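# Pull the cap off a marker on the desk

## Task

Remove the cap from the marker so that the marker and its cap both end up resting on the desk; the robot must stay upright and not be left leaning or tipped, or the task counts as failed.

## Robot and tools

ROBOT. The LinearBot has a base that can drive in any direction and a column about 1.7 m high. A carriage rides this column (lift_m) and holds two six-joint arms, left and right, each ending in a five-finger hand. Arm bases sit about 0.57 m + lift_m above the floor; parts of the carriage hang roughly 0.15 m lower. A hand point reaches up to 0.78 m from its shoulder but only about 0.4 m below the arm base; straight fingers add about 0.07 m. The hand point lies 0.16 m ahead of the joint 6 hub and 0.07 m off its axis, so rolling joint 6 swings it. With joints 5 and 6 at 0 a level palm faces down. Parked arm: joints 1 to 6 = 0, 0.05, 0.05, 1.45, 0, 0. Cameras: carriage_camera (fixed, forward, tilted about 20 degrees down), left_wrist_camera and right_wrist_camera (on each wrist's little-finger side, aimed at the hand point). Images are 504x504 pixels.

FRAMES. Base frame: metres, origin on the floor below the base centre, x forward, y left, z up. The left_hand and right_hand readings give each hand point in this frame; the real hand often sits lower, especially far out. The odometry frame is the base frame as it stood at scene start; base_odometry counts wheel turns only (slip is counted as travel), heading in rad, positive left, -3.142 to 3.142.

move. One action per call. "base" is an object with exactly one key, each a relative offset from where the base was last reported: translate_m (-2 to 2 m, forward positive), strafe_m (-2 to 2 m, left positive), rotate_rad (-6.3 to 6.3 rad, counter-clockwise positive). "joints" is one object holding absolute targets keyed by name for both arms and the lift: lift_m 0 to 1 m; <side>_joint1_rad -2.617 to 3.054 (turn about vertical, 0 straight ahead, positive left); joint2 0 to 3.141 (upper arm: 0 back and level, 1.57 up, 3.14 forward and level); joint3 0 to 3.141 (elbow, 0 folded, 3.14 straight); joint4 -1.57 to 1.57 (wrist pitch, positive lifts fingertips); joint5 -1.57 to 1.57 (wrist yaw, positive swings fingertips right); joint6 -2.094 to 2.094 (roll about the finger axis, positive clockwise viewed from the forearm). Hand keys per side, each -1 to 1: little, ring, middle, index (+1 straight, -1 curled), thumb_bend (+1 straight, -1 fully bent), thumb_turn (+1 beside the palm, -1 facing the fingers). <side>_hand_force_limit (-1 to 1) is a setting mapping linearly to about 0 N up to 10 N fingertip force (15 N for thumb motors); <side>_hand_speed (-0.96 to 1) sets finger speed, full at +0.48 and above. At start force_limit is 0 and speed -0.8. For a soft grip use speed -0.94 or lower. "speeds" caps this action's top speeds: translate_m and strafe_m 0.02 to 0.5 m/s, rotate_rad 0.05 to 1.57 rad/s, lift_m 0.08 to 0.27 m/s (default 0.25). "min_time_s" (0.1 to 8 s) is a minimum duration for arm motions; 2 or more makes hand paths straighter, while too short a value makes the arm whip and overshoot. "cameras" lists camera names or ["all"]. "blocking" true (default) returns when everything rests; false returns in about 0.5 s while motion continues. A call with no action just reports state and images. Unknown keys make a call invalid; out-of-range numbers get it refused, and a refusal or any uncommanded stop cancels the remaining robot calls in that reply.

wait: seconds 0 to 10, optional cameras; returns early once earlier moves finish. stop: brakes running motions (not instantly); braked joints read "stopped" and may keep pressing. zoom_image: camera plus region [x0, y0, x1, y1] in pixels, at most 504 by 504, only for a camera in the latest images. show_instructions: shows the reference pages. finished_scene: ends the scene (scene 1); the result must hold with the robot idle.

RESULTS. base_status and joint_status per motion: done, moving, off_target (resting away from target, maybe still pushing), contact_stop, time_out (these drop the target and hold), stopped, not_followed (self-collision check withheld arm targets; free it by sending the arm its current readings with joint 1 turned away from the other arm), limit_stop_at_motor_heat. The "move" line sums these; "pictures" gives image order; on_its_own lists uncommanded behaviour ("held at" is a target). joint_positions holds readings, hand positions and settings. <side>_hand_stopped_by gives six words (little, ring, middle, index, thumb_bend, thumb_turn): moving, target, force, stalled, fault. <side>_<motor>_load_n is fingertip load in N, positive when pushed open; near 0 after a grip is lost. motor_effort is percent of max with peak in brackets; a lift effort that keeps falling as the lift lowers means a hand rests on something. Joint torques follow joint order; Motor temperatures are per arm.

FINGER DETAIL. A motor only starts when its target changes by at least 0.002, then locks at target or at the force limit. To squeeze harder raise force_limit and send a more-closed target; to loosen send a more-open one. With thumb turned in front, the hand wraps objects about 0.035 to 0.065 m thick, or a handle down to about 0.025 m. A wrist bracket on the little-finger side can snag.

CAUTIONS. Never let the arms strike or press each other (fingers included); a hard press ends the scene. Avoid tipping: keep the carriage low and loads close when possible, never drive away from something held fast, and don't reverse the column under a table edge. After a contact stop, back off about 0.2 m. Arms have no contact stop and spring to targets once freed. Stretched or loaded arms overheat; at 100 °C the arm goes limp for 30 to 60 s, so park arms when MOTOR HOT appears. Turning an arm outward 0.5 rad or more with joint 2 below 0.8 can hit the column. Don't drop the marker or cap from a height, slam, or push hard on the desk.

Each tool is called in YAML: its name, and indented under it one key for each argument.

Reference images:

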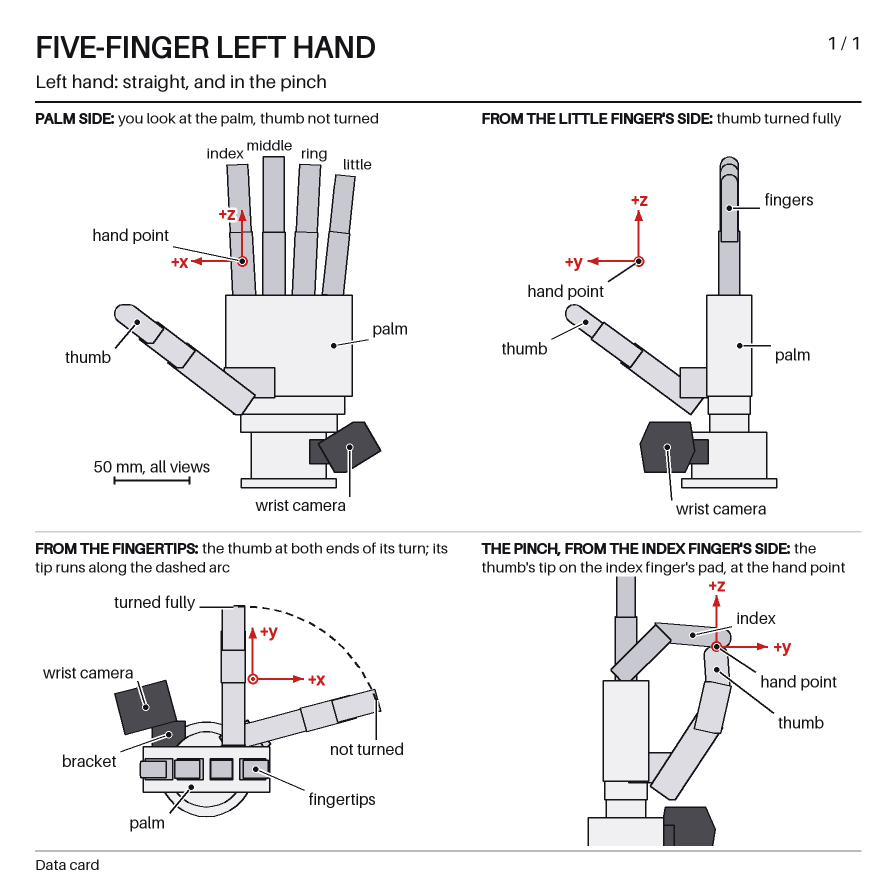

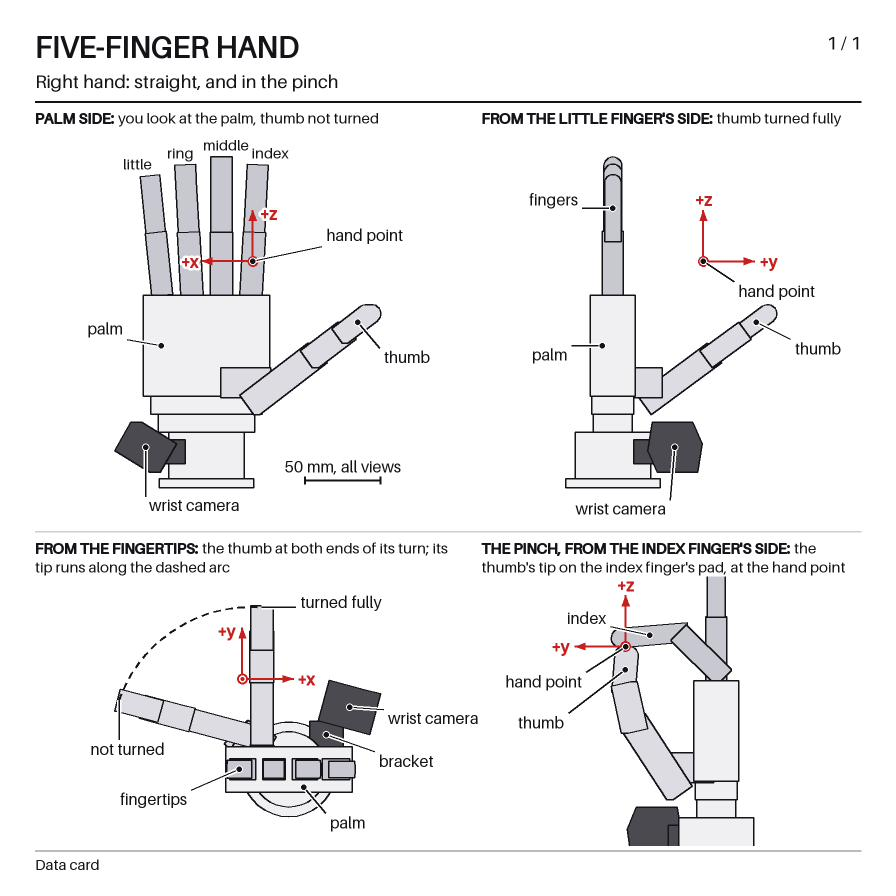

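## Session

move:

Scene clock: 0.00 s.
Joint torques (N m): no reading
Motor temperatures (°C): left_arm=[25 35 39 31 24 27] | right_arm=[27 33 36 32 26 26]
base_odometry: x=+0.000 y=+0.000 heading=+0.000
base_status: not commanded
joint_positions: lift_m=+0.300 left_joint1_rad=+0.008 left_joint2_rad=+0.038 left_joint3_rad=+0.056 left_joint4_rad=+1.407 left_joint5_rad=-0.002 left_joint6_rad=+0.042 right_joint1_rad=+0.010 right_joint2_rad=+0.068 right_joint3_rad=+0.030 right_joint4_rad=+1.447 right_joint5_rad=-0.014 right_joint6_rad=-0.014 left_hand_little=+1.000 left_hand_ring=+1.000 left_hand_middle=+1.000 left_hand_index=+1.000 left_hand_thumb_turn=+1.000 left_hand_thumb_bend=+1.000 left_hand_force_limit=+0.000 left_hand_speed=-0.800 right_hand_little=+1.000 right_hand_ring=+1.000 right_hand_middle=+1.000 right_hand_index=+1.000 right_hand_thumb_turn=+1.000 right_hand_thumb_bend=+1.000 right_hand_force_limit=+0.000 right_hand_speed=-0.800
joint_status: not commanded
left_hand_stopped_by: target,target,target,target,target,target
right_hand_stopped_by: target,target,target,target,target,target
left_little_load_n: 0.0
left_ring_load_n: 0.0
left_middle_load_n: 0.0
left_index_load_n: 0.0
left_thumb_bend_load_n: 0.0
left_thumb_turn_load_n: 0.0
right_little_load_n: 0.5
right_ring_load_n: 0.0
right_middle_load_n: 0.0
right_index_load_n: 0.0
right_thumb_bend_load_n: 0.0
right_thumb_turn_load_n: 0.0
motor_effort: lift_m=+36 drive_wheels=-1
left_hand: x=+0.3306 y=+0.2755 z=+1.3223 quat_wxyz=(+0.723, -0.051, +0.052, -0.687) (m; base frame)
right_hand: x=+0.3372 y=-0.2688 z=+1.3142 quat_wxyz=(+0.704, -0.063, +0.051, -0.706) (m; base frame)
pictures: carriage_camera, left_wrist_camera, right_wrist_camera

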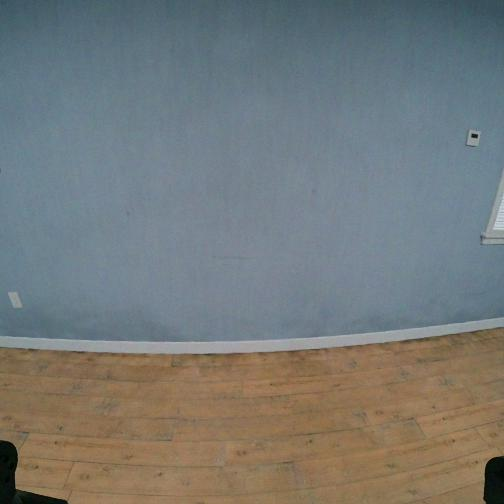

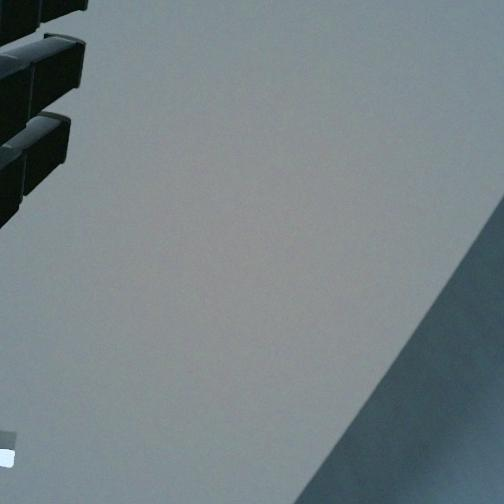

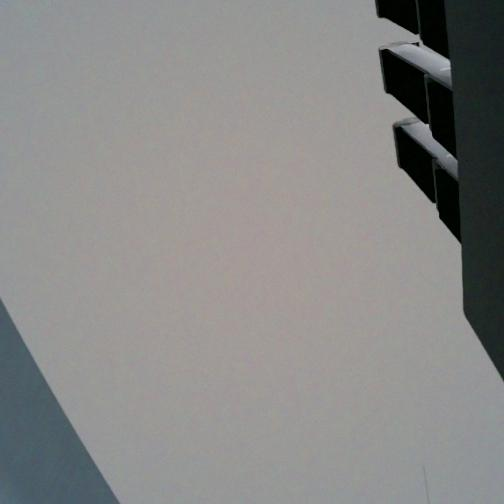

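move:
  base: {"rotate_rad": 1.3}
  cameras: ["carriage_camera"]

move:
  base: {"rotate_rad": 1.3}
  cameras: ["carriage_camera"]

move:
  base: {"rotate_rad": 1.3}
  cameras: ["carriage_camera"]

move:
  base: {"rotate_rad": 1.2}
  cameras: ["carriage_camera"]

Scene clock: 7.80 s.
Joint torques (N m): left_arm=[0.5 3.41 6.35 -0.04 -0.11 -0.03] | right_arm=[0.12 3.96 7.43 0.12 -0.03 -0.01]
move: done
base_odometry: x=+0.000 y=+0.000 heading=+1.300
base_status: done
joint_positions: lift_m=+0.300 left_joint1_rad=+0.008 left_joint2_rad=+0.038 left_joint3_rad=+0.056 left_joint4_rad=+1.407 left_joint5_rad=-0.002 left_joint6_rad=+0.042 right_joint1_rad=+0.010 right_joint2_rad=+0.068 right_joint3_rad=+0.030 right_joint4_rad=+1.447 right_joint5_rad=-0.014 right_joint6_rad=-0.014 left_hand_little=+1.000 left_hand_ring=+1.000 left_hand_middle=+1.000 left_hand_index=+1.000 left_hand_thumb_turn=+1.000 left_hand_thumb_bend=+1.000 left_hand_force_limit=+0.000 left_hand_speed=-0.800 right_hand_little=+1.000 right_hand_ring=+1.000 right_hand_middle=+1.000 right_hand_index=+1.000 right_hand_thumb_turn=+1.000 right_hand_thumb_bend=+1.000 right_hand_force_limit=+0.000 right_hand_speed=-0.800
joint_status: not commanded
left_hand_stopped_by: target,target,target,target,target,target
right_hand_stopped_by: target,target,target,target,target,target
left_little_load_n: 0.0
left_ring_load_n: 0.0
left_middle_load_n: 0.0
left_index_load_n: 0.0
left_thumb_bend_load_n: 0.0
left_thumb_turn_load_n: 0.0
right_little_load_n: 0.0
right_ring_load_n: 0.0
right_middle_load_n: 0.0
right_index_load_n: 0.0
right_thumb_bend_load_n: 0.0
right_thumb_turn_load_n: 0.0
motor_effort: lift_m=+36(36) drive_wheels=+2(10)
left_hand: x=+0.3306 y=+0.2755 z=+1.3223 quat_wxyz=(+0.723, -0.051, +0.052, -0.687) (m; base frame)
right_hand: x=+0.3372 y=-0.2688 z=+1.3142 quat_wxyz=(+0.704, -0.063, +0.051, -0.706) (m; base frame)
pictures: carriage_camera

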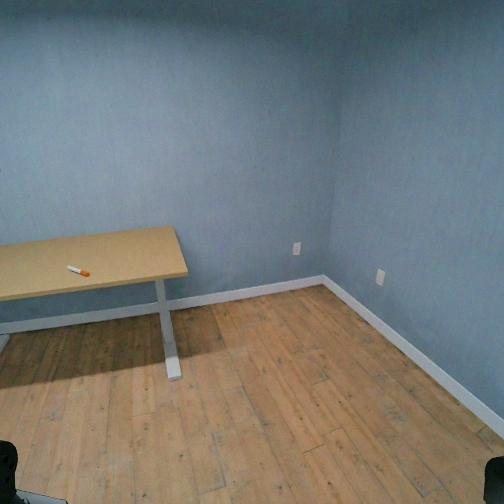

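Scene clock: 10.67 s.
Joint torques (N m): left_arm=[0.51 3.41 6.35 -0.03 -0.11 -0.03] | right_arm=[-0.03 3.96 7.42 0.11 -0.02 -0.04]
move: done
base_odometry: x=+0.000 y=+0.000 heading=+2.599
base_status: done
joint_positions: lift_m=+0.300 left_joint1_rad=+0.008 left_joint2_rad=+0.038 left_joint3_rad=+0.056 left_joint4_rad=+1.407 left_joint5_rad=-0.002 left_joint6_rad=+0.042 right_joint1_rad=+0.010 right_joint2_rad=+0.068 right_joint3_rad=+0.030 right_joint4_rad=+1.447 right_joint5_rad=-0.014 right_joint6_rad=-0.014 left_hand_little=+1.000 left_hand_ring=+1.000 left_hand_middle=+1.000 left_hand_index=+1.000 left_hand_thumb_turn=+1.000 left_hand_thumb_bend=+1.000 left_hand_force_limit=+0.000 left_hand_speed=-0.800 right_hand_little=+1.000 right_hand_ring=+1.000 right_hand_middle=+1.000 right_hand_index=+1.000 right_hand_thumb_turn=+1.000 right_hand_thumb_bend=+1.000 right_hand_force_limit=+0.000 right_hand_speed=-0.800
joint_status: not commanded
left_hand_stopped_by: target,target,target,target,target,target
right_hand_stopped_by: target,target,target,target,target,target
left_little_load_n: 0.0
left_ring_load_n: 0.0
left_middle_load_n: 0.0
left_index_load_n: 0.0
left_thumb_bend_load_n: 0.0
left_thumb_turn_load_n: 0.0
right_little_load_n: 0.0
right_ring_load_n: 0.0
right_middle_load_n: 0.0
right_index_load_n: 0.0
right_thumb_bend_load_n: 0.0
right_thumb_turn_load_n: 0.0
motor_effort: lift_m=+36(37) drive_wheels=+3(12)
left_hand: x=+0.3306 y=+0.2755 z=+1.3223 quat_wxyz=(+0.723, -0.051, +0.052, -0.687) (m; base frame)
right_hand: x=+0.3372 y=-0.2688 z=+1.3142 quat_wxyz=(+0.704, -0.063, +0.051, -0.706) (m; base frame)
pictures: carriage_camera

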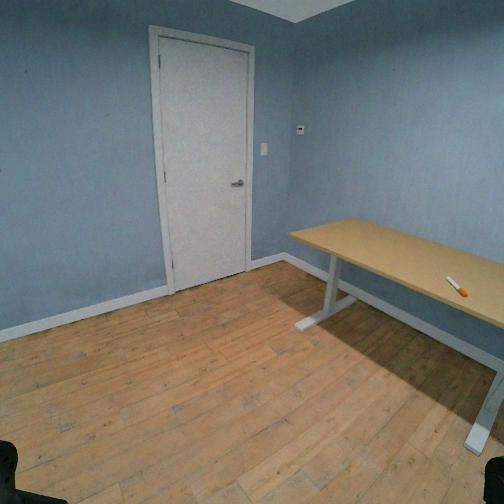

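Scene clock: 13.53 s.
Joint torques (N m): left_arm=[0.5 3.4 6.32 -0.03 -0.1 -0.03] | right_arm=[0.06 4 7.19 0.11 0.01 0.04]
move: done
base_odometry: x=+0.000 y=+0.000 heading=-2.384
base_status: done
joint_positions: lift_m=+0.300 left_joint1_rad=+0.008 left_joint2_rad=+0.038 left_joint3_rad=+0.056 left_joint4_rad=+1.407 left_joint5_rad=-0.002 left_joint6_rad=+0.042 right_joint1_rad=+0.010 right_joint2_rad=+0.068 right_joint3_rad=+0.030 right_joint4_rad=+1.447 right_joint5_rad=-0.014 right_joint6_rad=-0.014 left_hand_little=+1.000 left_hand_ring=+1.000 left_hand_middle=+1.000 left_hand_index=+1.000 left_hand_thumb_turn=+1.000 left_hand_thumb_bend=+1.000 left_hand_force_limit=+0.000 left_hand_speed=-0.800 right_hand_little=+1.000 right_hand_ring=+1.000 right_hand_middle=+1.000 right_hand_index=+1.000 right_hand_thumb_turn=+1.000 right_hand_thumb_bend=+1.000 right_hand_force_limit=+0.000 right_hand_speed=-0.800
joint_status: not commanded
left_hand_stopped_by: target,target,target,target,target,target
right_hand_stopped_by: target,target,target,target,target,target
left_little_load_n: 0.0
left_ring_load_n: 0.0
left_middle_load_n: 0.0
left_index_load_n: 0.0
left_thumb_bend_load_n: 0.0
left_thumb_turn_load_n: 0.0
right_little_load_n: 0.0
right_ring_load_n: 0.0
right_middle_load_n: 0.0
right_index_load_n: 0.0
right_thumb_bend_load_n: 0.0
right_thumb_turn_load_n: 0.0
motor_effort: lift_m=+35(36) drive_wheels=+3(10)
left_hand: x=+0.3306 y=+0.2756 z=+1.3223 quat_wxyz=(+0.723, -0.051, +0.051, -0.687) (m; base frame)
right_hand: x=+0.3372 y=-0.2688 z=+1.3142 quat_wxyz=(+0.704, -0.063, +0.051, -0.706) (m; base frame)
pictures: carriage_camera

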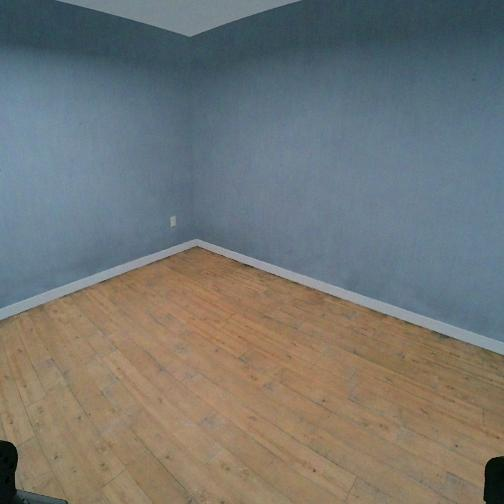

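Scene clock: 16.30 s.
Joint torques (N m): left_arm=[0.49 3.41 6.34 -0.03 -0.1 -0.02] | right_arm=[0.05 4.07 7.47 0.16 0.02 -0.02]
move: done
base_odometry: x=+0.000 y=+0.000 heading=-1.184
base_status: done
joint_positions: lift_m=+0.300 left_joint1_rad=+0.008 left_joint2_rad=+0.038 left_joint3_rad=+0.056 left_joint4_rad=+1.407 left_joint5_rad=-0.002 left_joint6_rad=+0.042 right_joint1_rad=+0.010 right_joint2_rad=+0.068 right_joint3_rad=+0.030 right_joint4_rad=+1.447 right_joint5_rad=-0.014 right_joint6_rad=-0.014 left_hand_little=+1.000 left_hand_ring=+1.000 left_hand_middle=+1.000 left_hand_index=+1.000 left_hand_thumb_turn=+1.000 left_hand_thumb_bend=+1.000 left_hand_force_limit=+0.000 left_hand_speed=-0.800 right_hand_little=+1.000 right_hand_ring=+1.000 right_hand_middle=+1.000 right_hand_index=+1.000 right_hand_thumb_turn=+1.000 right_hand_thumb_bend=+1.000 right_hand_force_limit=+0.000 right_hand_speed=-0.800
joint_status: not commanded
left_hand_stopped_by: target,target,target,target,target,target
right_hand_stopped_by: target,target,target,target,target,target
left_little_load_n: 0.0
left_ring_load_n: 0.0
left_middle_load_n: 0.0
left_index_load_n: -0.5
left_thumb_bend_load_n: 0.0
left_thumb_turn_load_n: 0.0
right_little_load_n: 0.0
right_ring_load_n: 0.0
right_middle_load_n: 0.0
right_index_load_n: 0.0
right_thumb_bend_load_n: 0.0
right_thumb_turn_load_n: 0.0
motor_effort: lift_m=+35(36) drive_wheels=+3(13)
left_hand: x=+0.3306 y=+0.2756 z=+1.3223 quat_wxyz=(+0.723, -0.051, +0.051, -0.687) (m; base frame)
right_hand: x=+0.3372 y=-0.2688 z=+1.3142 quat_wxyz=(+0.704, -0.063, +0.051, -0.706) (m; base frame)
pictures: carriage_camera

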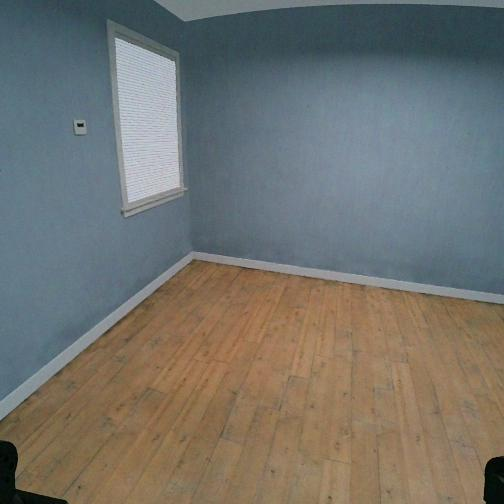

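move:
  base: {"rotate_rad": 2.8}
  cameras: ["carriage_camera"]

Scene clock: 27.13 s.
Joint torques (N m): left_arm=[0.49 3.44 6.32 -0.02 -0.1 -0.03] | right_arm=[0.1 4.03 7.1 0.09 0.02 0]
move: done
base_odometry: x=+0.000 y=+0.000 heading=+1.615
base_status: done
joint_positions: lift_m=+0.300 left_joint1_rad=+0.008 left_joint2_rad=+0.038 left_joint3_rad=+0.056 left_joint4_rad=+1.407 left_joint5_rad=-0.002 left_joint6_rad=+0.042 right_joint1_rad=+0.010 right_joint2_rad=+0.068 right_joint3_rad=+0.030 right_joint4_rad=+1.447 right_joint5_rad=-0.014 right_joint6_rad=-0.014 left_hand_little=+1.000 left_hand_ring=+1.000 left_hand_middle=+1.000 left_hand_index=+1.000 left_hand_thumb_turn=+1.000 left_hand_thumb_bend=+1.000 left_hand_force_limit=+0.000 left_hand_speed=-0.800 right_hand_little=+1.000 right_hand_ring=+1.000 right_hand_middle=+1.000 right_hand_index=+1.000 right_hand_thumb_turn=+1.000 right_hand_thumb_bend=+1.000 right_hand_force_limit=+0.000 right_hand_speed=-0.800
joint_status: not commanded
left_hand_stopped_by: target,target,target,target,target,target
right_hand_stopped_by: target,target,target,target,target,target
left_little_load_n: 0.0
left_ring_load_n: 0.0
left_middle_load_n: 0.0
left_index_load_n: 0.0
left_thumb_bend_load_n: 0.0
left_thumb_turn_load_n: 0.0
right_little_load_n: 0.0
right_ring_load_n: 0.0
right_middle_load_n: 0.0
right_index_load_n: 0.0
right_thumb_bend_load_n: 0.0
right_thumb_turn_load_n: 0.0
motor_effort: lift_m=+35(36) drive_wheels=+2(11)
left_hand: x=+0.3307 y=+0.2756 z=+1.3222 quat_wxyz=(+0.723, -0.051, +0.052, -0.687) (m; base frame)
right_hand: x=+0.3373 y=-0.2688 z=+1.3142 quat_wxyz=(+0.704, -0.063, +0.052, -0.706) (m; base frame)
pictures: carriage_camera

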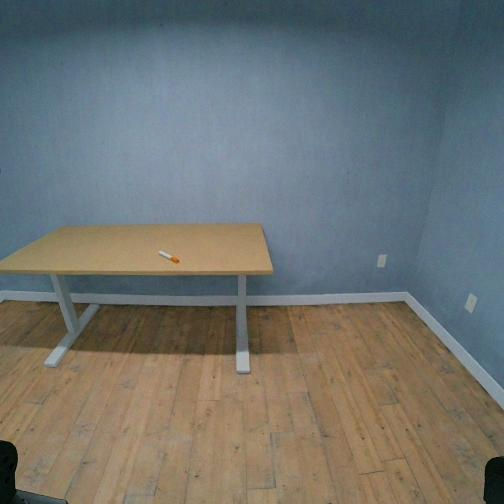

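zoom_image:
  camera: "carriage_camera"
  region: [130, 230, 210, 290]

Scaled by 6.300 from the camera's 504x504 image, which has a finer 720x720 frame.

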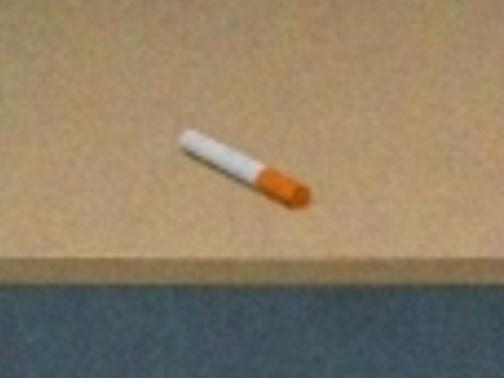

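move:
  base: {"strafe_m": 0.5}
  joints: {"left_joint1_rad": 0, "left_joint2_rad": 0.9, "left_joint3_rad": 0.9, "left_joint4_rad": 0, "left_joint5_rad":0, "left_joint6_rad":0, "right_joint1_rad": 0, "right_joint2_rad": 0.9, "right_joint3_rad": 1.6, "right_joint4_rad": -0.7, "right_joint5_rad":0, "right_joint6_rad":0}
  cameras: ["carriage_camera"]

move:
  base: {"translate_m": 0.4}
  joints: {"left_joint2_rad": 1.6, "left_joint3_rad": 1.6, "left_joint4_rad": 0,  "right_joint2_rad": 1.5, "right_joint3_rad": 1.5, "right_joint4_rad": -1.0}
  cameras: ["carriage_camera"]

Scene clock: 87.63 s.
Joint torques (N m): left_arm=[0.08 -1.72 10.43 2.03 -0.06 -0.09] | right_arm=[-0.51 1.09 8.42 1.69 0.08 0.14]
move: done
base_odometry: x=-0.499 y=-0.023 heading=+1.616
base_status: done
joint_positions: lift_m=+0.300 left_joint1_rad=+0.007 left_joint2_rad=+0.897 left_joint3_rad=+0.874 left_joint4_rad=+0.011 left_joint5_rad=-0.004 left_joint6_rad=+0.006 right_joint1_rad=+0.006 right_joint2_rad=+0.893 right_joint3_rad=+1.581 right_joint4_rad=-0.682 right_joint5_rad=-0.011 right_joint6_rad=-0.013 left_hand_little=+1.000 left_hand_ring=+1.000 left_hand_middle=+1.000 left_hand_index=+1.000 left_hand_thumb_turn=+1.000 left_hand_thumb_bend=+1.000 left_hand_force_limit=+0.000 left_hand_speed=-0.800 right_hand_little=+1.000 right_hand_ring=+1.000 right_hand_middle=+1.000 right_hand_index=+1.000 right_hand_thumb_turn=+1.000 right_hand_thumb_bend=+1.000 right_hand_force_limit=+0.000 right_hand_speed=-0.800
joint_status: all done
left_hand_stopped_by: target,target,target,target,target,target
right_hand_stopped_by: target,target,target,target,target,target
left_little_load_n: 0.0
left_ring_load_n: 0.0
left_middle_load_n: 0.0
left_index_load_n: -0.5
left_thumb_bend_load_n: 0.0
left_thumb_turn_load_n: -0.5
right_little_load_n: 0.0
right_ring_load_n: 0.0
right_middle_load_n: 0.0
right_index_load_n: 0.0
right_thumb_bend_load_n: 0.0
right_thumb_turn_load_n: 0.0
motor_effort: lift_m=+33(37) drive_wheels=-3(13)
left_hand: x=+0.6003 y=+0.2754 z=+1.1882 quat_wxyz=(+0.501, -0.504, +0.502, -0.493) (m; base frame)
right_hand: x=+0.5045 y=-0.2687 z=+1.3396 quat_wxyz=(+0.503, -0.506, +0.491, -0.500) (m; base frame)
pictures: carriage_camera

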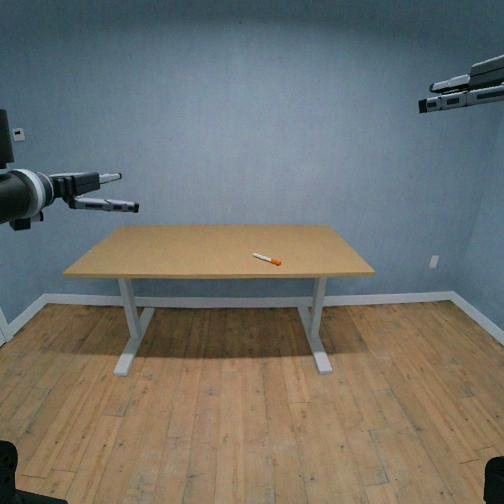

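Scene clock: 90.47 s.
Joint torques (N m): left_arm=[-0.1 -7.34 10.17 2.09 -0.06 -0.09] | right_arm=[-0.47 -6.28 8.32 1.01 0.09 0.19]
Motor temperatures (°C): left_arm=[25 35 43 30 24 27] | right_arm=[27 33 41 31 25 26]
move: done
base_odometry: x=-0.518 y=+0.377 heading=+1.617
base_status: done
joint_positions: lift_m=+0.300 left_joint1_rad=+0.007 left_joint2_rad=+1.596 left_joint3_rad=+1.577 left_joint4_rad=+0.005 left_joint5_rad=-0.004 left_joint6_rad=+0.006 right_joint1_rad=+0.006 right_joint2_rad=+1.489 right_joint3_rad=+1.501 right_joint4_rad=-0.986 right_joint5_rad=-0.011 right_joint6_rad=-0.013 left_hand_little=+1.000 left_hand_ring=+1.000 left_hand_middle=+1.000 left_hand_index=+1.000 left_hand_thumb_turn=+1.000 left_hand_thumb_bend=+1.000 left_hand_force_limit=+0.000 left_hand_speed=-0.800 right_hand_little=+1.000 right_hand_ring=+1.000 right_hand_middle=+1.000 right_hand_index=+1.000 right_hand_thumb_turn=+1.000 right_hand_thumb_bend=+1.000 right_hand_force_limit=+0.000 right_hand_speed=-0.800
joint_status: all done
left_hand_stopped_by: target,target,target,target,target,target
right_hand_stopped_by: target,target,target,target,target,target
left_little_load_n: 0.0
left_ring_load_n: 0.0
left_middle_load_n: 0.0
left_index_load_n: 0.0
left_thumb_bend_load_n: 0.0
left_thumb_turn_load_n: -0.5
right_little_load_n: 0.0
right_ring_load_n: 0.0
right_middle_load_n: 0.0
right_index_load_n: 0.0
right_thumb_bend_load_n: 0.0
right_thumb_turn_load_n: 0.0
motor_effort: lift_m=+35(36) drive_wheels=-4(11)
left_hand: x=+0.7713 y=+0.2766 z=+1.2461 quat_wxyz=(+0.501, -0.505, +0.503, -0.492) (m; base frame)
right_hand: x=+0.5738 y=-0.2682 z=+1.0616 quat_wxyz=(+0.211, -0.683, +0.668, -0.205) (m; base frame)
pictures: carriage_camera

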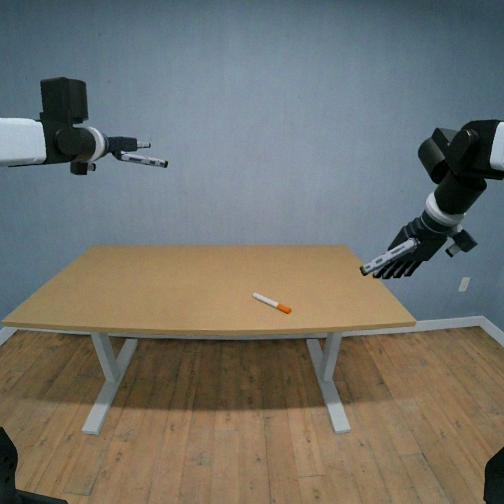

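zoom_image:
  camera: "carriage_camera"
  region: [232, 280, 312, 340]

Scaled by 6.300 from the camera's 504x504 image, which has a finer 720x720 frame.

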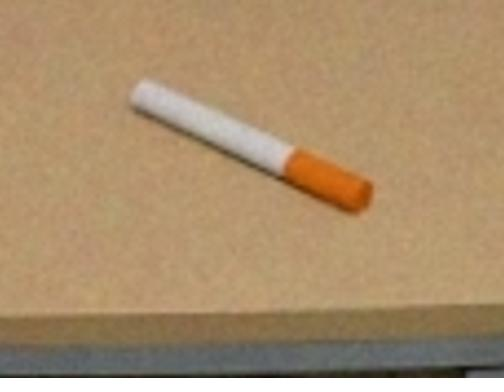

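zoom_image:
  camera: "carriage_camera"
  region: [340, 220, 460, 300]

zoom_image:
  camera: "carriage_camera"
  region: [80, 120, 200, 200]

Scaled by 4.200 from the camera's 504x504 image, which has a finer 720x720 frame.

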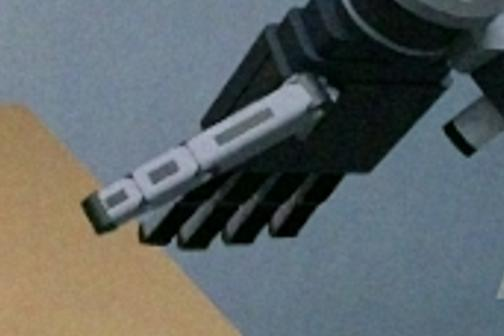

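Scaled by 4.200 from the camera's 504x504 image, which has a finer 720x720 frame.

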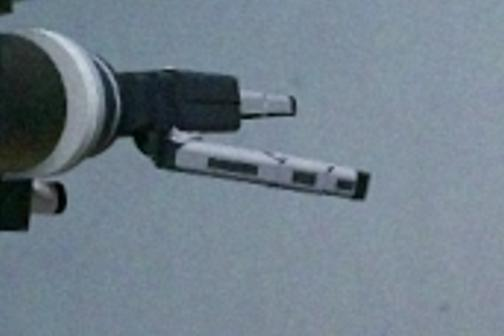

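move:
  base: {"rotate_rad": -0.71}
  joints: {"lift_m": 0.4, "left_joint1_rad": 0, "left_joint2_rad": 1.1, "left_joint3_rad": 1.1, "left_joint4_rad": 0, "left_joint5_rad": -0.6,  "right_joint2_rad": 1.1, "right_joint3_rad": 1.1, "right_joint4_rad": 0.0,"right_joint5_rad": 0.6}
  cameras: ["carriage_camera"]

move:
  base: {"strafe_m": 0.54}
  joints: {"left_joint1_rad": -0.56, "left_joint5_rad": -0.56, "left_joint4_rad": 0.3, "right_joint1_rad": 0.56, "right_joint5_rad": 0.56, "right_joint4_rad": 0.3}
  speeds: {"strafe_m": 0.3}
  cameras: ["carriage_camera", "left_wrist_camera", "right_wrist_camera"]

Scene clock: 174.67 s.
Joint torques (N m): left_arm=[0.03 -3.6 7.56 1.94 -0.24 -0.09] | right_arm=[-0.29 -4.97 7.87 1.76 0.12 0.13]
Motor temperatures (°C): left_arm=[25 36 47 35 24 27] | right_arm=[27 34 44 33 25 26]
move: done
base_odometry: x=-0.518 y=+0.377 heading=+0.907
base_status: done
joint_positions: lift_m=+0.400 left_joint1_rad=+0.005 left_joint2_rad=+1.103 left_joint3_rad=+1.104 left_joint4_rad=+0.005 left_joint5_rad=-0.589 left_joint6_rad=+0.006 right_joint1_rad=+0.001 right_joint2_rad=+1.112 right_joint3_rad=+1.112 right_joint4_rad=-0.007 right_joint5_rad=+0.591 right_joint6_rad=-0.013 left_hand_little=+1.000 left_hand_ring=+1.000 left_hand_middle=+1.000 left_hand_index=+1.000 left_hand_thumb_turn=+1.000 left_hand_thumb_bend=+1.000 left_hand_force_limit=+0.000 left_hand_speed=-0.800 right_hand_little=+1.000 right_hand_ring=+1.000 right_hand_middle=+1.000 right_hand_index=+1.000 right_hand_thumb_turn=+1.000 right_hand_thumb_bend=+1.000 right_hand_force_limit=+0.000 right_hand_speed=-0.800
joint_status: all done
left_hand_stopped_by: target,target,target,target,target,target
right_hand_stopped_by: target,target,target,target,target,target
left_little_load_n: 0.0
left_ring_load_n: 0.0
left_middle_load_n: 0.0
left_index_load_n: 0.0
left_thumb_bend_load_n: 0.0
left_thumb_turn_load_n: 0.0
right_little_load_n: 0.0
right_ring_load_n: 0.0
right_middle_load_n: 0.0
right_index_load_n: 0.0
right_thumb_bend_load_n: 0.0
right_thumb_turn_load_n: -0.5
motor_effort: lift_m=+34(43) drive_wheels=+3(10)
left_hand: x=+0.6290 y=+0.3871 z=+1.3281 quat_wxyz=(+0.626, -0.622, +0.332, -0.332) (m; base frame)
right_hand: x=+0.6305 y=-0.3856 z=+1.3255 quat_wxyz=(+0.327, -0.339, +0.623, -0.625) (m; base frame)
pictures: carriage_camera

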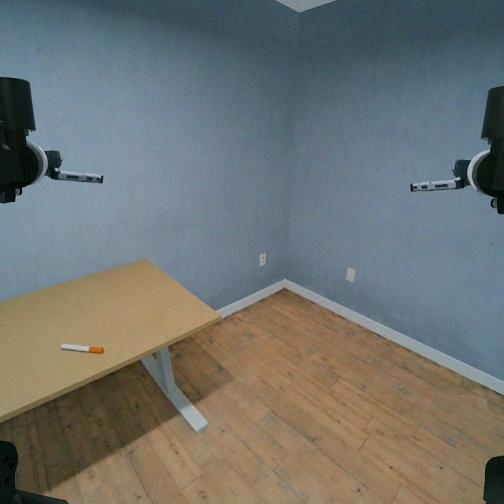

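Scene clock: 177.97 s.
Joint torques (N m): left_arm=[0.05 -3.45 7.41 1.95 0.04 -0.09] | right_arm=[0.36 -5.05 7.75 1.72 -0.2 0.12]
move: done
base_odometry: x=-0.943 y=+0.710 heading=+0.906
base_status: done
joint_positions: lift_m=+0.400 left_joint1_rad=-0.554 left_joint2_rad=+1.103 left_joint3_rad=+1.104 left_joint4_rad=+0.291 left_joint5_rad=-0.563 left_joint6_rad=+0.006 right_joint1_rad=+0.556 right_joint2_rad=+1.112 right_joint3_rad=+1.112 right_joint4_rad=+0.292 right_joint5_rad=+0.569 right_joint6_rad=-0.012 left_hand_little=+1.000 left_hand_ring=+1.000 left_hand_middle=+1.000 left_hand_index=+1.000 left_hand_thumb_turn=+1.000 left_hand_thumb_bend=+1.000 left_hand_force_limit=+0.000 left_hand_speed=-0.800 right_hand_little=+1.000 right_hand_ring=+1.000 right_hand_middle=+1.000 right_hand_index=+1.000 right_hand_thumb_turn=+1.000 right_hand_thumb_bend=+1.000 right_hand_force_limit=+0.000 right_hand_speed=-0.800
joint_status: all done
left_hand_stopped_by: target,target,target,target,target,target
right_hand_stopped_by: target,target,target,target,target,target
left_little_load_n: -0.5
left_ring_load_n: 0.0
left_middle_load_n: 0.0
left_index_load_n: 0.0
left_thumb_bend_load_n: 0.0
left_thumb_turn_load_n: -0.5
right_little_load_n: 0.0
right_ring_load_n: -0.5
right_middle_load_n: 0.0
right_index_load_n: 0.0
right_thumb_bend_load_n: 0.0
right_thumb_turn_load_n: -0.5
motor_effort: lift_m=+35(37) drive_wheels=-3(12)
left_hand: x=+0.6178 y=+0.1549 z=+1.4024 quat_wxyz=(+0.522, -0.473, +0.394, -0.591) (m; base frame)
right_hand: x=+0.6197 y=-0.1544 z=+1.4031 quat_wxyz=(+0.589, -0.394, +0.473, -0.524) (m; base frame)
pictures: carriage_camera, left_wrist_camera, right_wrist_camera

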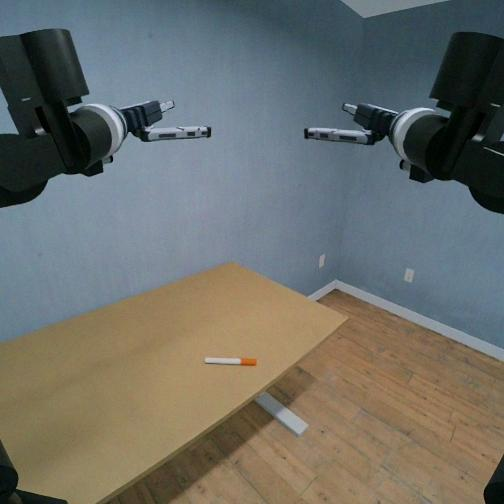

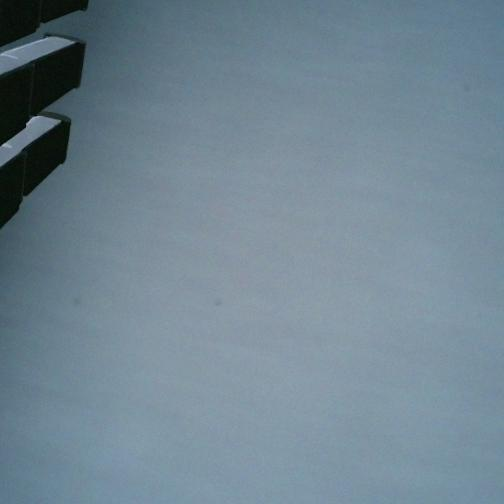

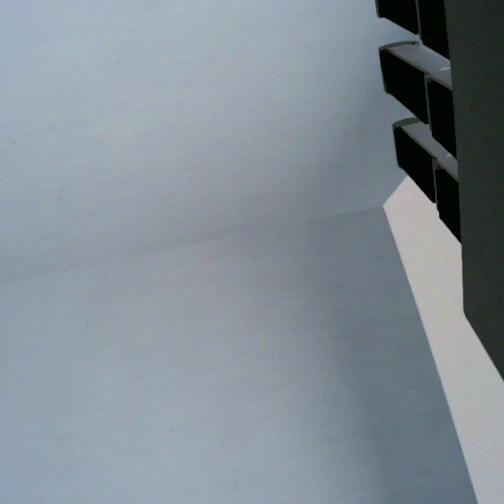

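zoom_image:
  camera: "carriage_camera"
  region: [190, 330, 290, 400]

Scaled by 5.040 from the camera's 504x504 image, which has a finer 720x720 frame.

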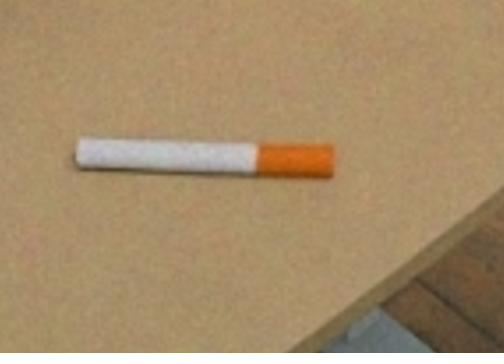

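move:
  base: {"strafe_m": 0.044}
  joints: {"lift_m": 0.38, "left_hand_speed": 0.4, "right_hand_speed": 0.4, "left_hand_thumb_turn": -1, "right_hand_thumb_turn": -1, "left_hand_thumb_bend": 0.2, "right_hand_thumb_bend": 0.2, "left_hand_index": 0.4, "left_hand_middle": 0.4, "right_hand_index": 0.4, "right_hand_middle": 0.4}

move:
  joints: {"left_joint1_rad": -0.52, "left_joint2_rad": 2.558, "left_joint3_rad": 1.217, "left_joint4_rad": 0.99, "left_joint5_rad": -0.50, "left_joint6_rad": -0.184, "right_joint1_rad": 0.55, "right_joint2_rad": 2.576, "right_joint3_rad": 1.2745, "right_joint4_rad": 0.943, "right_joint5_rad": 0.525, "right_joint6_rad": 0.20}
  min_time_s: 3
  cameras: ["all"]

Scene clock: 237.43 s.
Joint torques (N m): left_arm=[0.05 -3.44 7.84 1.88 0.07 -0.07] | right_arm=[0.34 -4.18 8.53 1.56 -0.17 0.12]
move: done
base_odometry: x=-0.978 y=+0.737 heading=+0.905
base_status: done
joint_positions: lift_m=+0.380 left_joint1_rad=-0.555 left_joint2_rad=+1.103 left_joint3_rad=+1.099 left_joint4_rad=+0.296 left_joint5_rad=-0.564 left_joint6_rad=+0.005 right_joint1_rad=+0.557 right_joint2_rad=+1.106 right_joint3_rad=+1.104 right_joint4_rad=+0.301 right_joint5_rad=+0.568 right_joint6_rad=-0.012 left_hand_little=+1.000 left_hand_ring=+1.000 left_hand_middle=+0.400 left_hand_index=+0.400 left_hand_thumb_turn=-1.000 left_hand_thumb_bend=+0.200 left_hand_force_limit=+0.000 left_hand_speed=+0.400 right_hand_little=+1.000 right_hand_ring=+1.000 right_hand_middle=+0.400 right_hand_index=+0.400 right_hand_thumb_turn=-1.000 right_hand_thumb_bend=+0.200 right_hand_force_limit=+0.000 right_hand_speed=+0.400
joint_status: all done
left_hand_stopped_by: target,target,target,target,target,target
right_hand_stopped_by: target,target,target,target,target,target
left_little_load_n: 0.0
left_ring_load_n: 0.0
left_middle_load_n: 0.0
left_index_load_n: 0.0
left_thumb_bend_load_n: 0.0
left_thumb_turn_load_n: 0.0
right_little_load_n: 0.0
right_ring_load_n: 0.0
right_middle_load_n: 0.0
right_index_load_n: 0.0
right_thumb_bend_load_n: 0.0
right_thumb_turn_load_n: 0.0
motor_effort: lift_m=+33(35) drive_wheels=-4(12)
left_hand: x=+0.6179 y=+0.1545 z=+1.3816 quat_wxyz=(+0.522, -0.473, +0.393, -0.591) (m; base frame)
right_hand: x=+0.6183 y=-0.1543 z=+1.3835 quat_wxyz=(+0.591, -0.392, +0.471, -0.524) (m; base frame)
pictures: none

Scene clock: 240.73 s.
Joint torques (N m): left_arm=[1.13 -10.62 6.24 2.09 -0.14 -0.08] | right_arm=[-0.83 -12.1 7.69 1.75 -0.02 0.11]
move: done
base_odometry: x=-0.978 y=+0.737 heading=+0.905
base_status: not commanded
joint_positions: lift_m=+0.380 left_joint1_rad=-0.528 left_joint2_rad=+2.546 left_joint3_rad=+1.201 left_joint4_rad=+0.978 left_joint5_rad=-0.511 left_joint6_rad=-0.177 right_joint1_rad=+0.557 right_joint2_rad=+2.547 right_joint3_rad=+1.258 right_joint4_rad=+0.934 right_joint5_rad=+0.540 right_joint6_rad=+0.186 left_hand_little=+1.000 left_hand_ring=+1.000 left_hand_middle=+0.400 left_hand_index=+0.400 left_hand_thumb_turn=-1.000 left_hand_thumb_bend=+0.200 left_hand_force_limit=+0.000 left_hand_speed=+0.400 right_hand_little=+1.000 right_hand_ring=+1.000 right_hand_middle=+0.400 right_hand_index=+0.400 right_hand_thumb_turn=-1.000 right_hand_thumb_bend=+0.200 right_hand_force_limit=+0.000 right_hand_speed=+0.400
joint_status: all done
left_hand_stopped_by: target,target,target,target,target,target
right_hand_stopped_by: target,target,target,target,target,target
left_little_load_n: 0.0
left_ring_load_n: 0.0
left_middle_load_n: 0.0
left_index_load_n: 0.0
left_thumb_bend_load_n: 0.0
left_thumb_turn_load_n: 0.0
right_little_load_n: 0.0
right_ring_load_n: 0.0
right_middle_load_n: 0.0
right_index_load_n: 0.0
right_thumb_bend_load_n: 0.0
right_thumb_turn_load_n: 0.0
motor_effort: lift_m=+33(36) drive_wheels=-4(5)
left_hand: x=+0.7602 y=+0.0628 z=+0.8490 quat_wxyz=(+0.419, -0.574, +0.572, -0.409) (m; base frame)
right_hand: x=+0.7667 y=-0.0444 z=+0.8593 quat_wxyz=(+0.416, -0.567, +0.572, -0.422) (m; base frame)
pictures: carriage_camera, left_wrist_camera, right_wrist_camera

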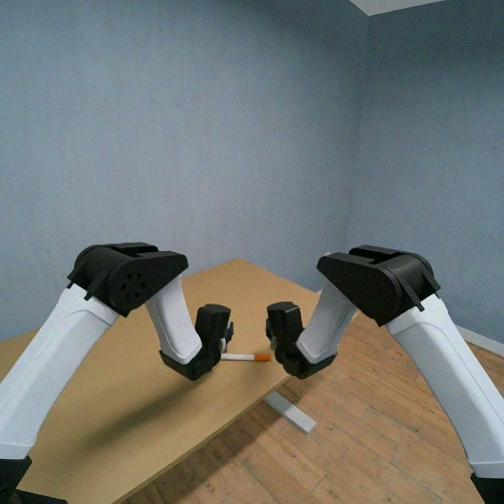

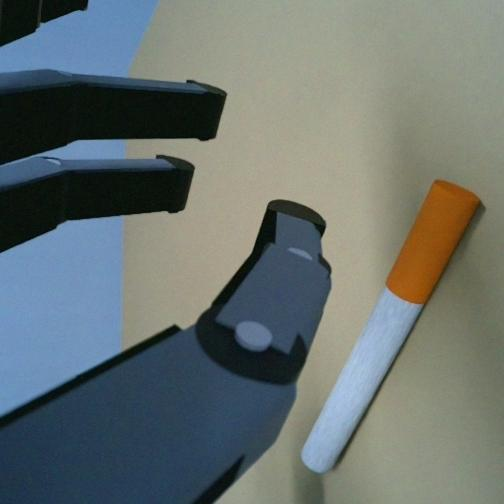

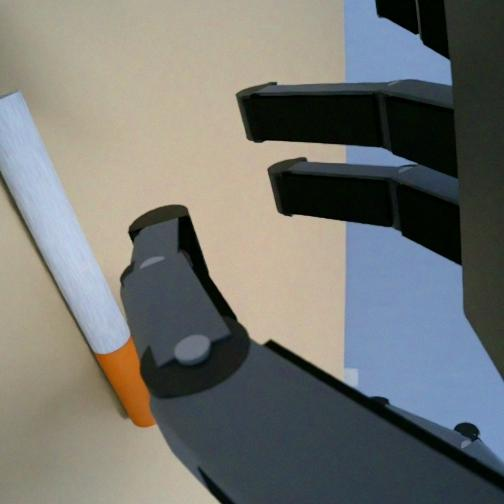

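wait:
  seconds: 0
  cameras: ["left_wrist_camera"]

Scene clock: 303.90 s.
Joint torques (N m): left_arm=[1.13 -10.65 6.26 2.08 -0.13 -0.09] | right_arm=[-0.58 -11.88 7.54 1.76 -0.04 0.12]
Motor temperatures (°C): left_arm=[25 41 43 36 24 27] | right_arm=[26 48 42 39 25 26]
base_odometry: x=-0.978 y=+0.737 heading=+0.905
base_status: not commanded
joint_positions: lift_m=+0.380 left_joint1_rad=-0.528 left_joint2_rad=+2.546 left_joint3_rad=+1.201 left_joint4_rad=+0.978 left_joint5_rad=-0.511 left_joint6_rad=-0.177 right_joint1_rad=+0.557 right_joint2_rad=+2.547 right_joint3_rad=+1.258 right_joint4_rad=+0.935 right_joint5_rad=+0.540 right_joint6_rad=+0.187 left_hand_little=+1.000 left_hand_ring=+1.000 left_hand_middle=+0.400 left_hand_index=+0.400 left_hand_thumb_turn=-1.000 left_hand_thumb_bend=+0.200 left_hand_force_limit=+0.000 left_hand_speed=+0.400 right_hand_little=+1.000 right_hand_ring=+1.000 right_hand_middle=+0.400 right_hand_index=+0.400 right_hand_thumb_turn=-1.000 right_hand_thumb_bend=+0.200 right_hand_force_limit=+0.000 right_hand_speed=+0.400
joint_status: all done
left_hand_stopped_by: target,target,target,target,target,target
right_hand_stopped_by: target,target,target,target,target,target
left_little_load_n: 0.0
left_ring_load_n: 0.0
left_middle_load_n: 0.0
left_index_load_n: 0.0
left_thumb_bend_load_n: 0.0
left_thumb_turn_load_n: 0.0
right_little_load_n: 0.0
right_ring_load_n: 0.0
right_middle_load_n: 0.0
right_index_load_n: 0.0
right_thumb_bend_load_n: 0.0
right_thumb_turn_load_n: 0.0
motor_effort: lift_m=+32(36) drive_wheels=-4(5)
left_hand: x=+0.7603 y=+0.0627 z=+0.8492 quat_wxyz=(+0.419, -0.574, +0.572, -0.410) (m; base frame)
right_hand: x=+0.7668 y=-0.0444 z=+0.8594 quat_wxyz=(+0.416, -0.567, +0.572, -0.422) (m; base frame)
pictures: left_wrist_camera

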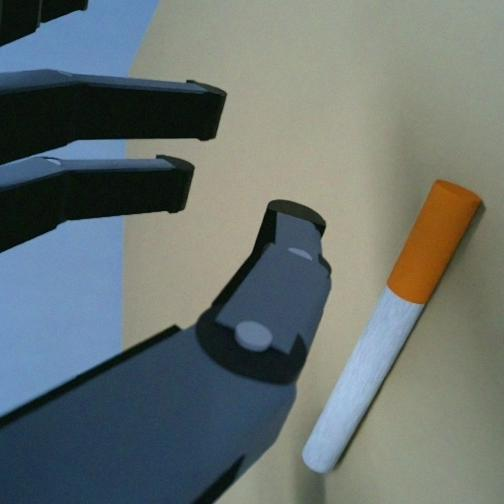

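move:
  joints: {"left_hand_thumb_bend": 0.6}
  cameras: ["all"]

Scene clock: 310.57 s.
Joint torques (N m): left_arm=[1.16 -10.65 6.23 2.08 -0.14 -0.08] | right_arm=[-0.73 -12.03 7.56 1.75 -0.03 0.15]
move: done
base_odometry: x=-0.978 y=+0.737 heading=+0.905
base_status: not commanded
joint_positions: lift_m=+0.380 left_joint1_rad=-0.528 left_joint2_rad=+2.546 left_joint3_rad=+1.201 left_joint4_rad=+0.979 left_joint5_rad=-0.511 left_joint6_rad=-0.177 right_joint1_rad=+0.557 right_joint2_rad=+2.547 right_joint3_rad=+1.258 right_joint4_rad=+0.935 right_joint5_rad=+0.540 right_joint6_rad=+0.187 left_hand_little=+1.000 left_hand_ring=+1.000 left_hand_middle=+0.400 left_hand_index=+0.400 left_hand_thumb_turn=-1.000 left_hand_thumb_bend=+0.600 left_hand_force_limit=+0.000 left_hand_speed=+0.400 right_hand_little=+1.000 right_hand_ring=+1.000 right_hand_middle=+0.400 right_hand_index=+0.400 right_hand_thumb_turn=-1.000 right_hand_thumb_bend=+0.200 right_hand_force_limit=+0.000 right_hand_speed=+0.400
joint_status: all done
left_hand_stopped_by: target,target,target,target,target,target
right_hand_stopped_by: target,target,target,target,target,target
left_little_load_n: -0.5
left_ring_load_n: 0.0
left_middle_load_n: 0.0
left_index_load_n: 0.0
left_thumb_bend_load_n: 0.0
left_thumb_turn_load_n: 0.0
right_little_load_n: -0.5
right_ring_load_n: 0.0
right_middle_load_n: 0.0
right_index_load_n: 0.0
right_thumb_bend_load_n: 0.0
right_thumb_turn_load_n: 0.0
motor_effort: lift_m=+33(33) drive_wheels=-3(4)
left_hand: x=+0.7604 y=+0.0626 z=+0.8493 quat_wxyz=(+0.419, -0.574, +0.572, -0.410) (m; base frame)
right_hand: x=+0.7669 y=-0.0443 z=+0.8595 quat_wxyz=(+0.417, -0.567, +0.572, -0.422) (m; base frame)
pictures: carriage_camera, left_wrist_camera, right_wrist_camera

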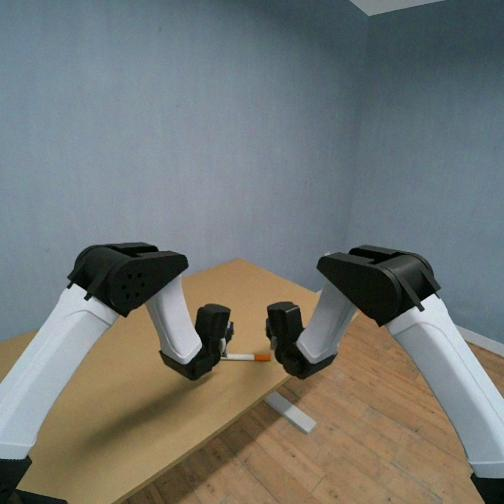

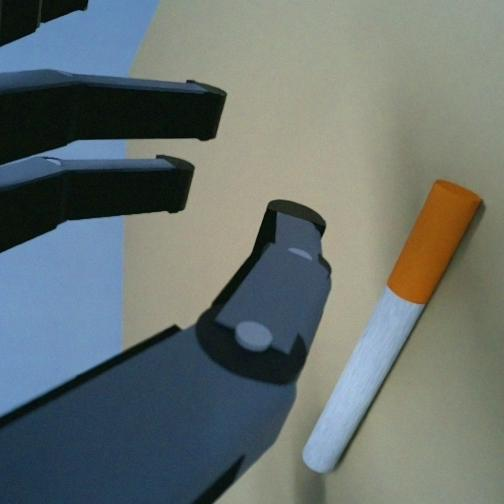

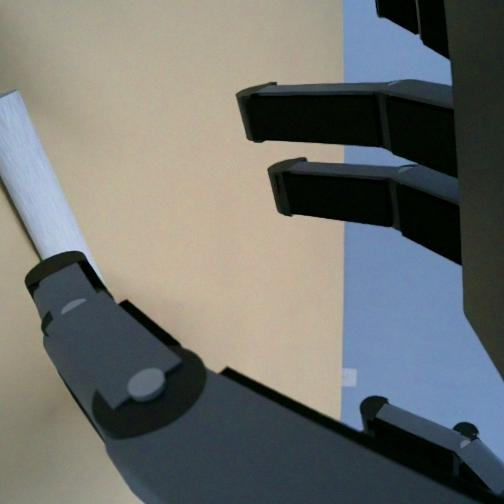

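move:
  joints: {"left_joint1_rad": -0.555, "left_joint2_rad": 2.732, "left_joint3_rad": 1.305, "left_joint4_rad": 1.077, "left_joint5_rad": -0.524, "left_joint6_rad": -0.19, "right_joint1_rad": 0.60, "right_joint2_rad": 2.782, "right_joint3_rad": 1.3795, "right_joint4_rad": 1.04, "right_joint5_rad": 0.562, "right_joint6_rad": 0.218, "left_hand_thumb_bend": 0.2}
  min_time_s: 2.5
  cameras: ["all"]

Scene clock: 337.73 s.
Joint torques (N m): left_arm=[-0.17 -10.8 5.7 2.13 -0.36 -0.09] | right_arm=[0.59 -12.08 6.83 1.75 0.3 0.11]
move: done
base_odometry: x=-0.978 y=+0.737 heading=+0.905
base_status: not commanded
joint_positions: lift_m=+0.380 left_joint1_rad=-0.547 left_joint2_rad=+2.718 left_joint3_rad=+1.290 left_joint4_rad=+1.065 left_joint5_rad=-0.514 left_joint6_rad=-0.184 right_joint1_rad=+0.594 right_joint2_rad=+2.751 right_joint3_rad=+1.364 right_joint4_rad=+1.032 right_joint5_rad=+0.549 right_joint6_rad=+0.205 left_hand_little=+1.000 left_hand_ring=+1.000 left_hand_middle=+0.400 left_hand_index=+0.400 left_hand_thumb_turn=-1.000 left_hand_thumb_bend=+0.200 left_hand_force_limit=+0.000 left_hand_speed=+0.400 right_hand_little=+1.000 right_hand_ring=+1.000 right_hand_middle=+0.400 right_hand_index=+0.400 right_hand_thumb_turn=-1.000 right_hand_thumb_bend=+0.200 right_hand_force_limit=+0.000 right_hand_speed=+0.400
joint_status: all done
left_hand_stopped_by: target,target,target,target,target,target
right_hand_stopped_by: target,target,target,target,target,target
left_little_load_n: 0.0
left_ring_load_n: 0.0
left_middle_load_n: 0.0
left_index_load_n: -0.5
left_thumb_bend_load_n: 0.0
left_thumb_turn_load_n: 0.0
right_little_load_n: 0.0
right_ring_load_n: 0.0
right_middle_load_n: 0.0
right_index_load_n: 0.0
right_thumb_bend_load_n: 0.0
right_thumb_turn_load_n: 0.0
motor_effort: lift_m=+32(36) drive_wheels=-4(5)
left_hand: x=+0.7588 y=+0.0506 z=+0.8022 quat_wxyz=(+0.415, -0.571, +0.574, -0.416) (m; base frame)
right_hand: x=+0.7605 y=-0.0233 z=+0.8018 quat_wxyz=(+0.426, -0.570, +0.569, -0.413) (m; base frame)
pictures: carriage_camera, left_wrist_camera, right_wrist_camera

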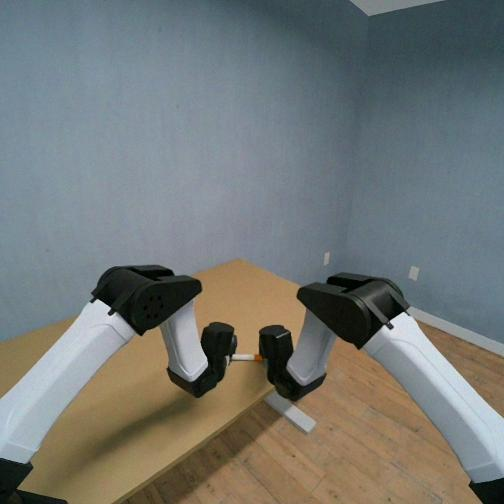

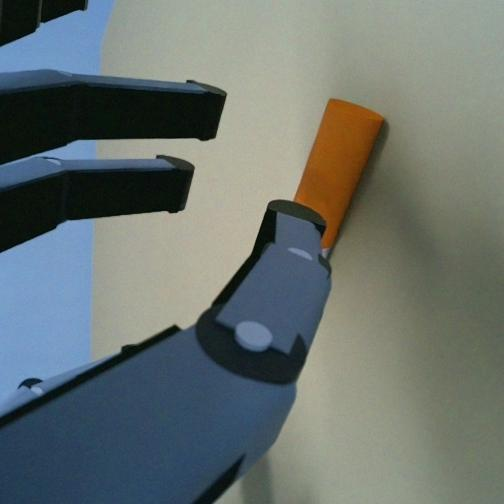

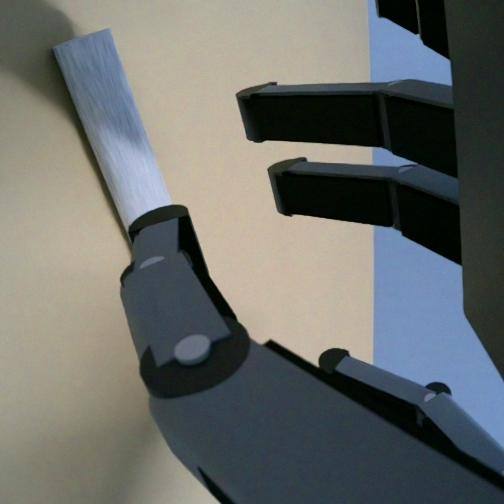

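zoom_image:
  camera: "carriage_camera"
  region: [180, 310, 320, 420]

Scaled by 3.600 from the camera's 504x504 image, which has a finer 720x720 frame.

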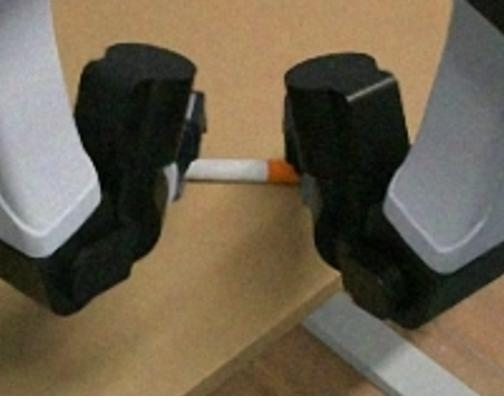

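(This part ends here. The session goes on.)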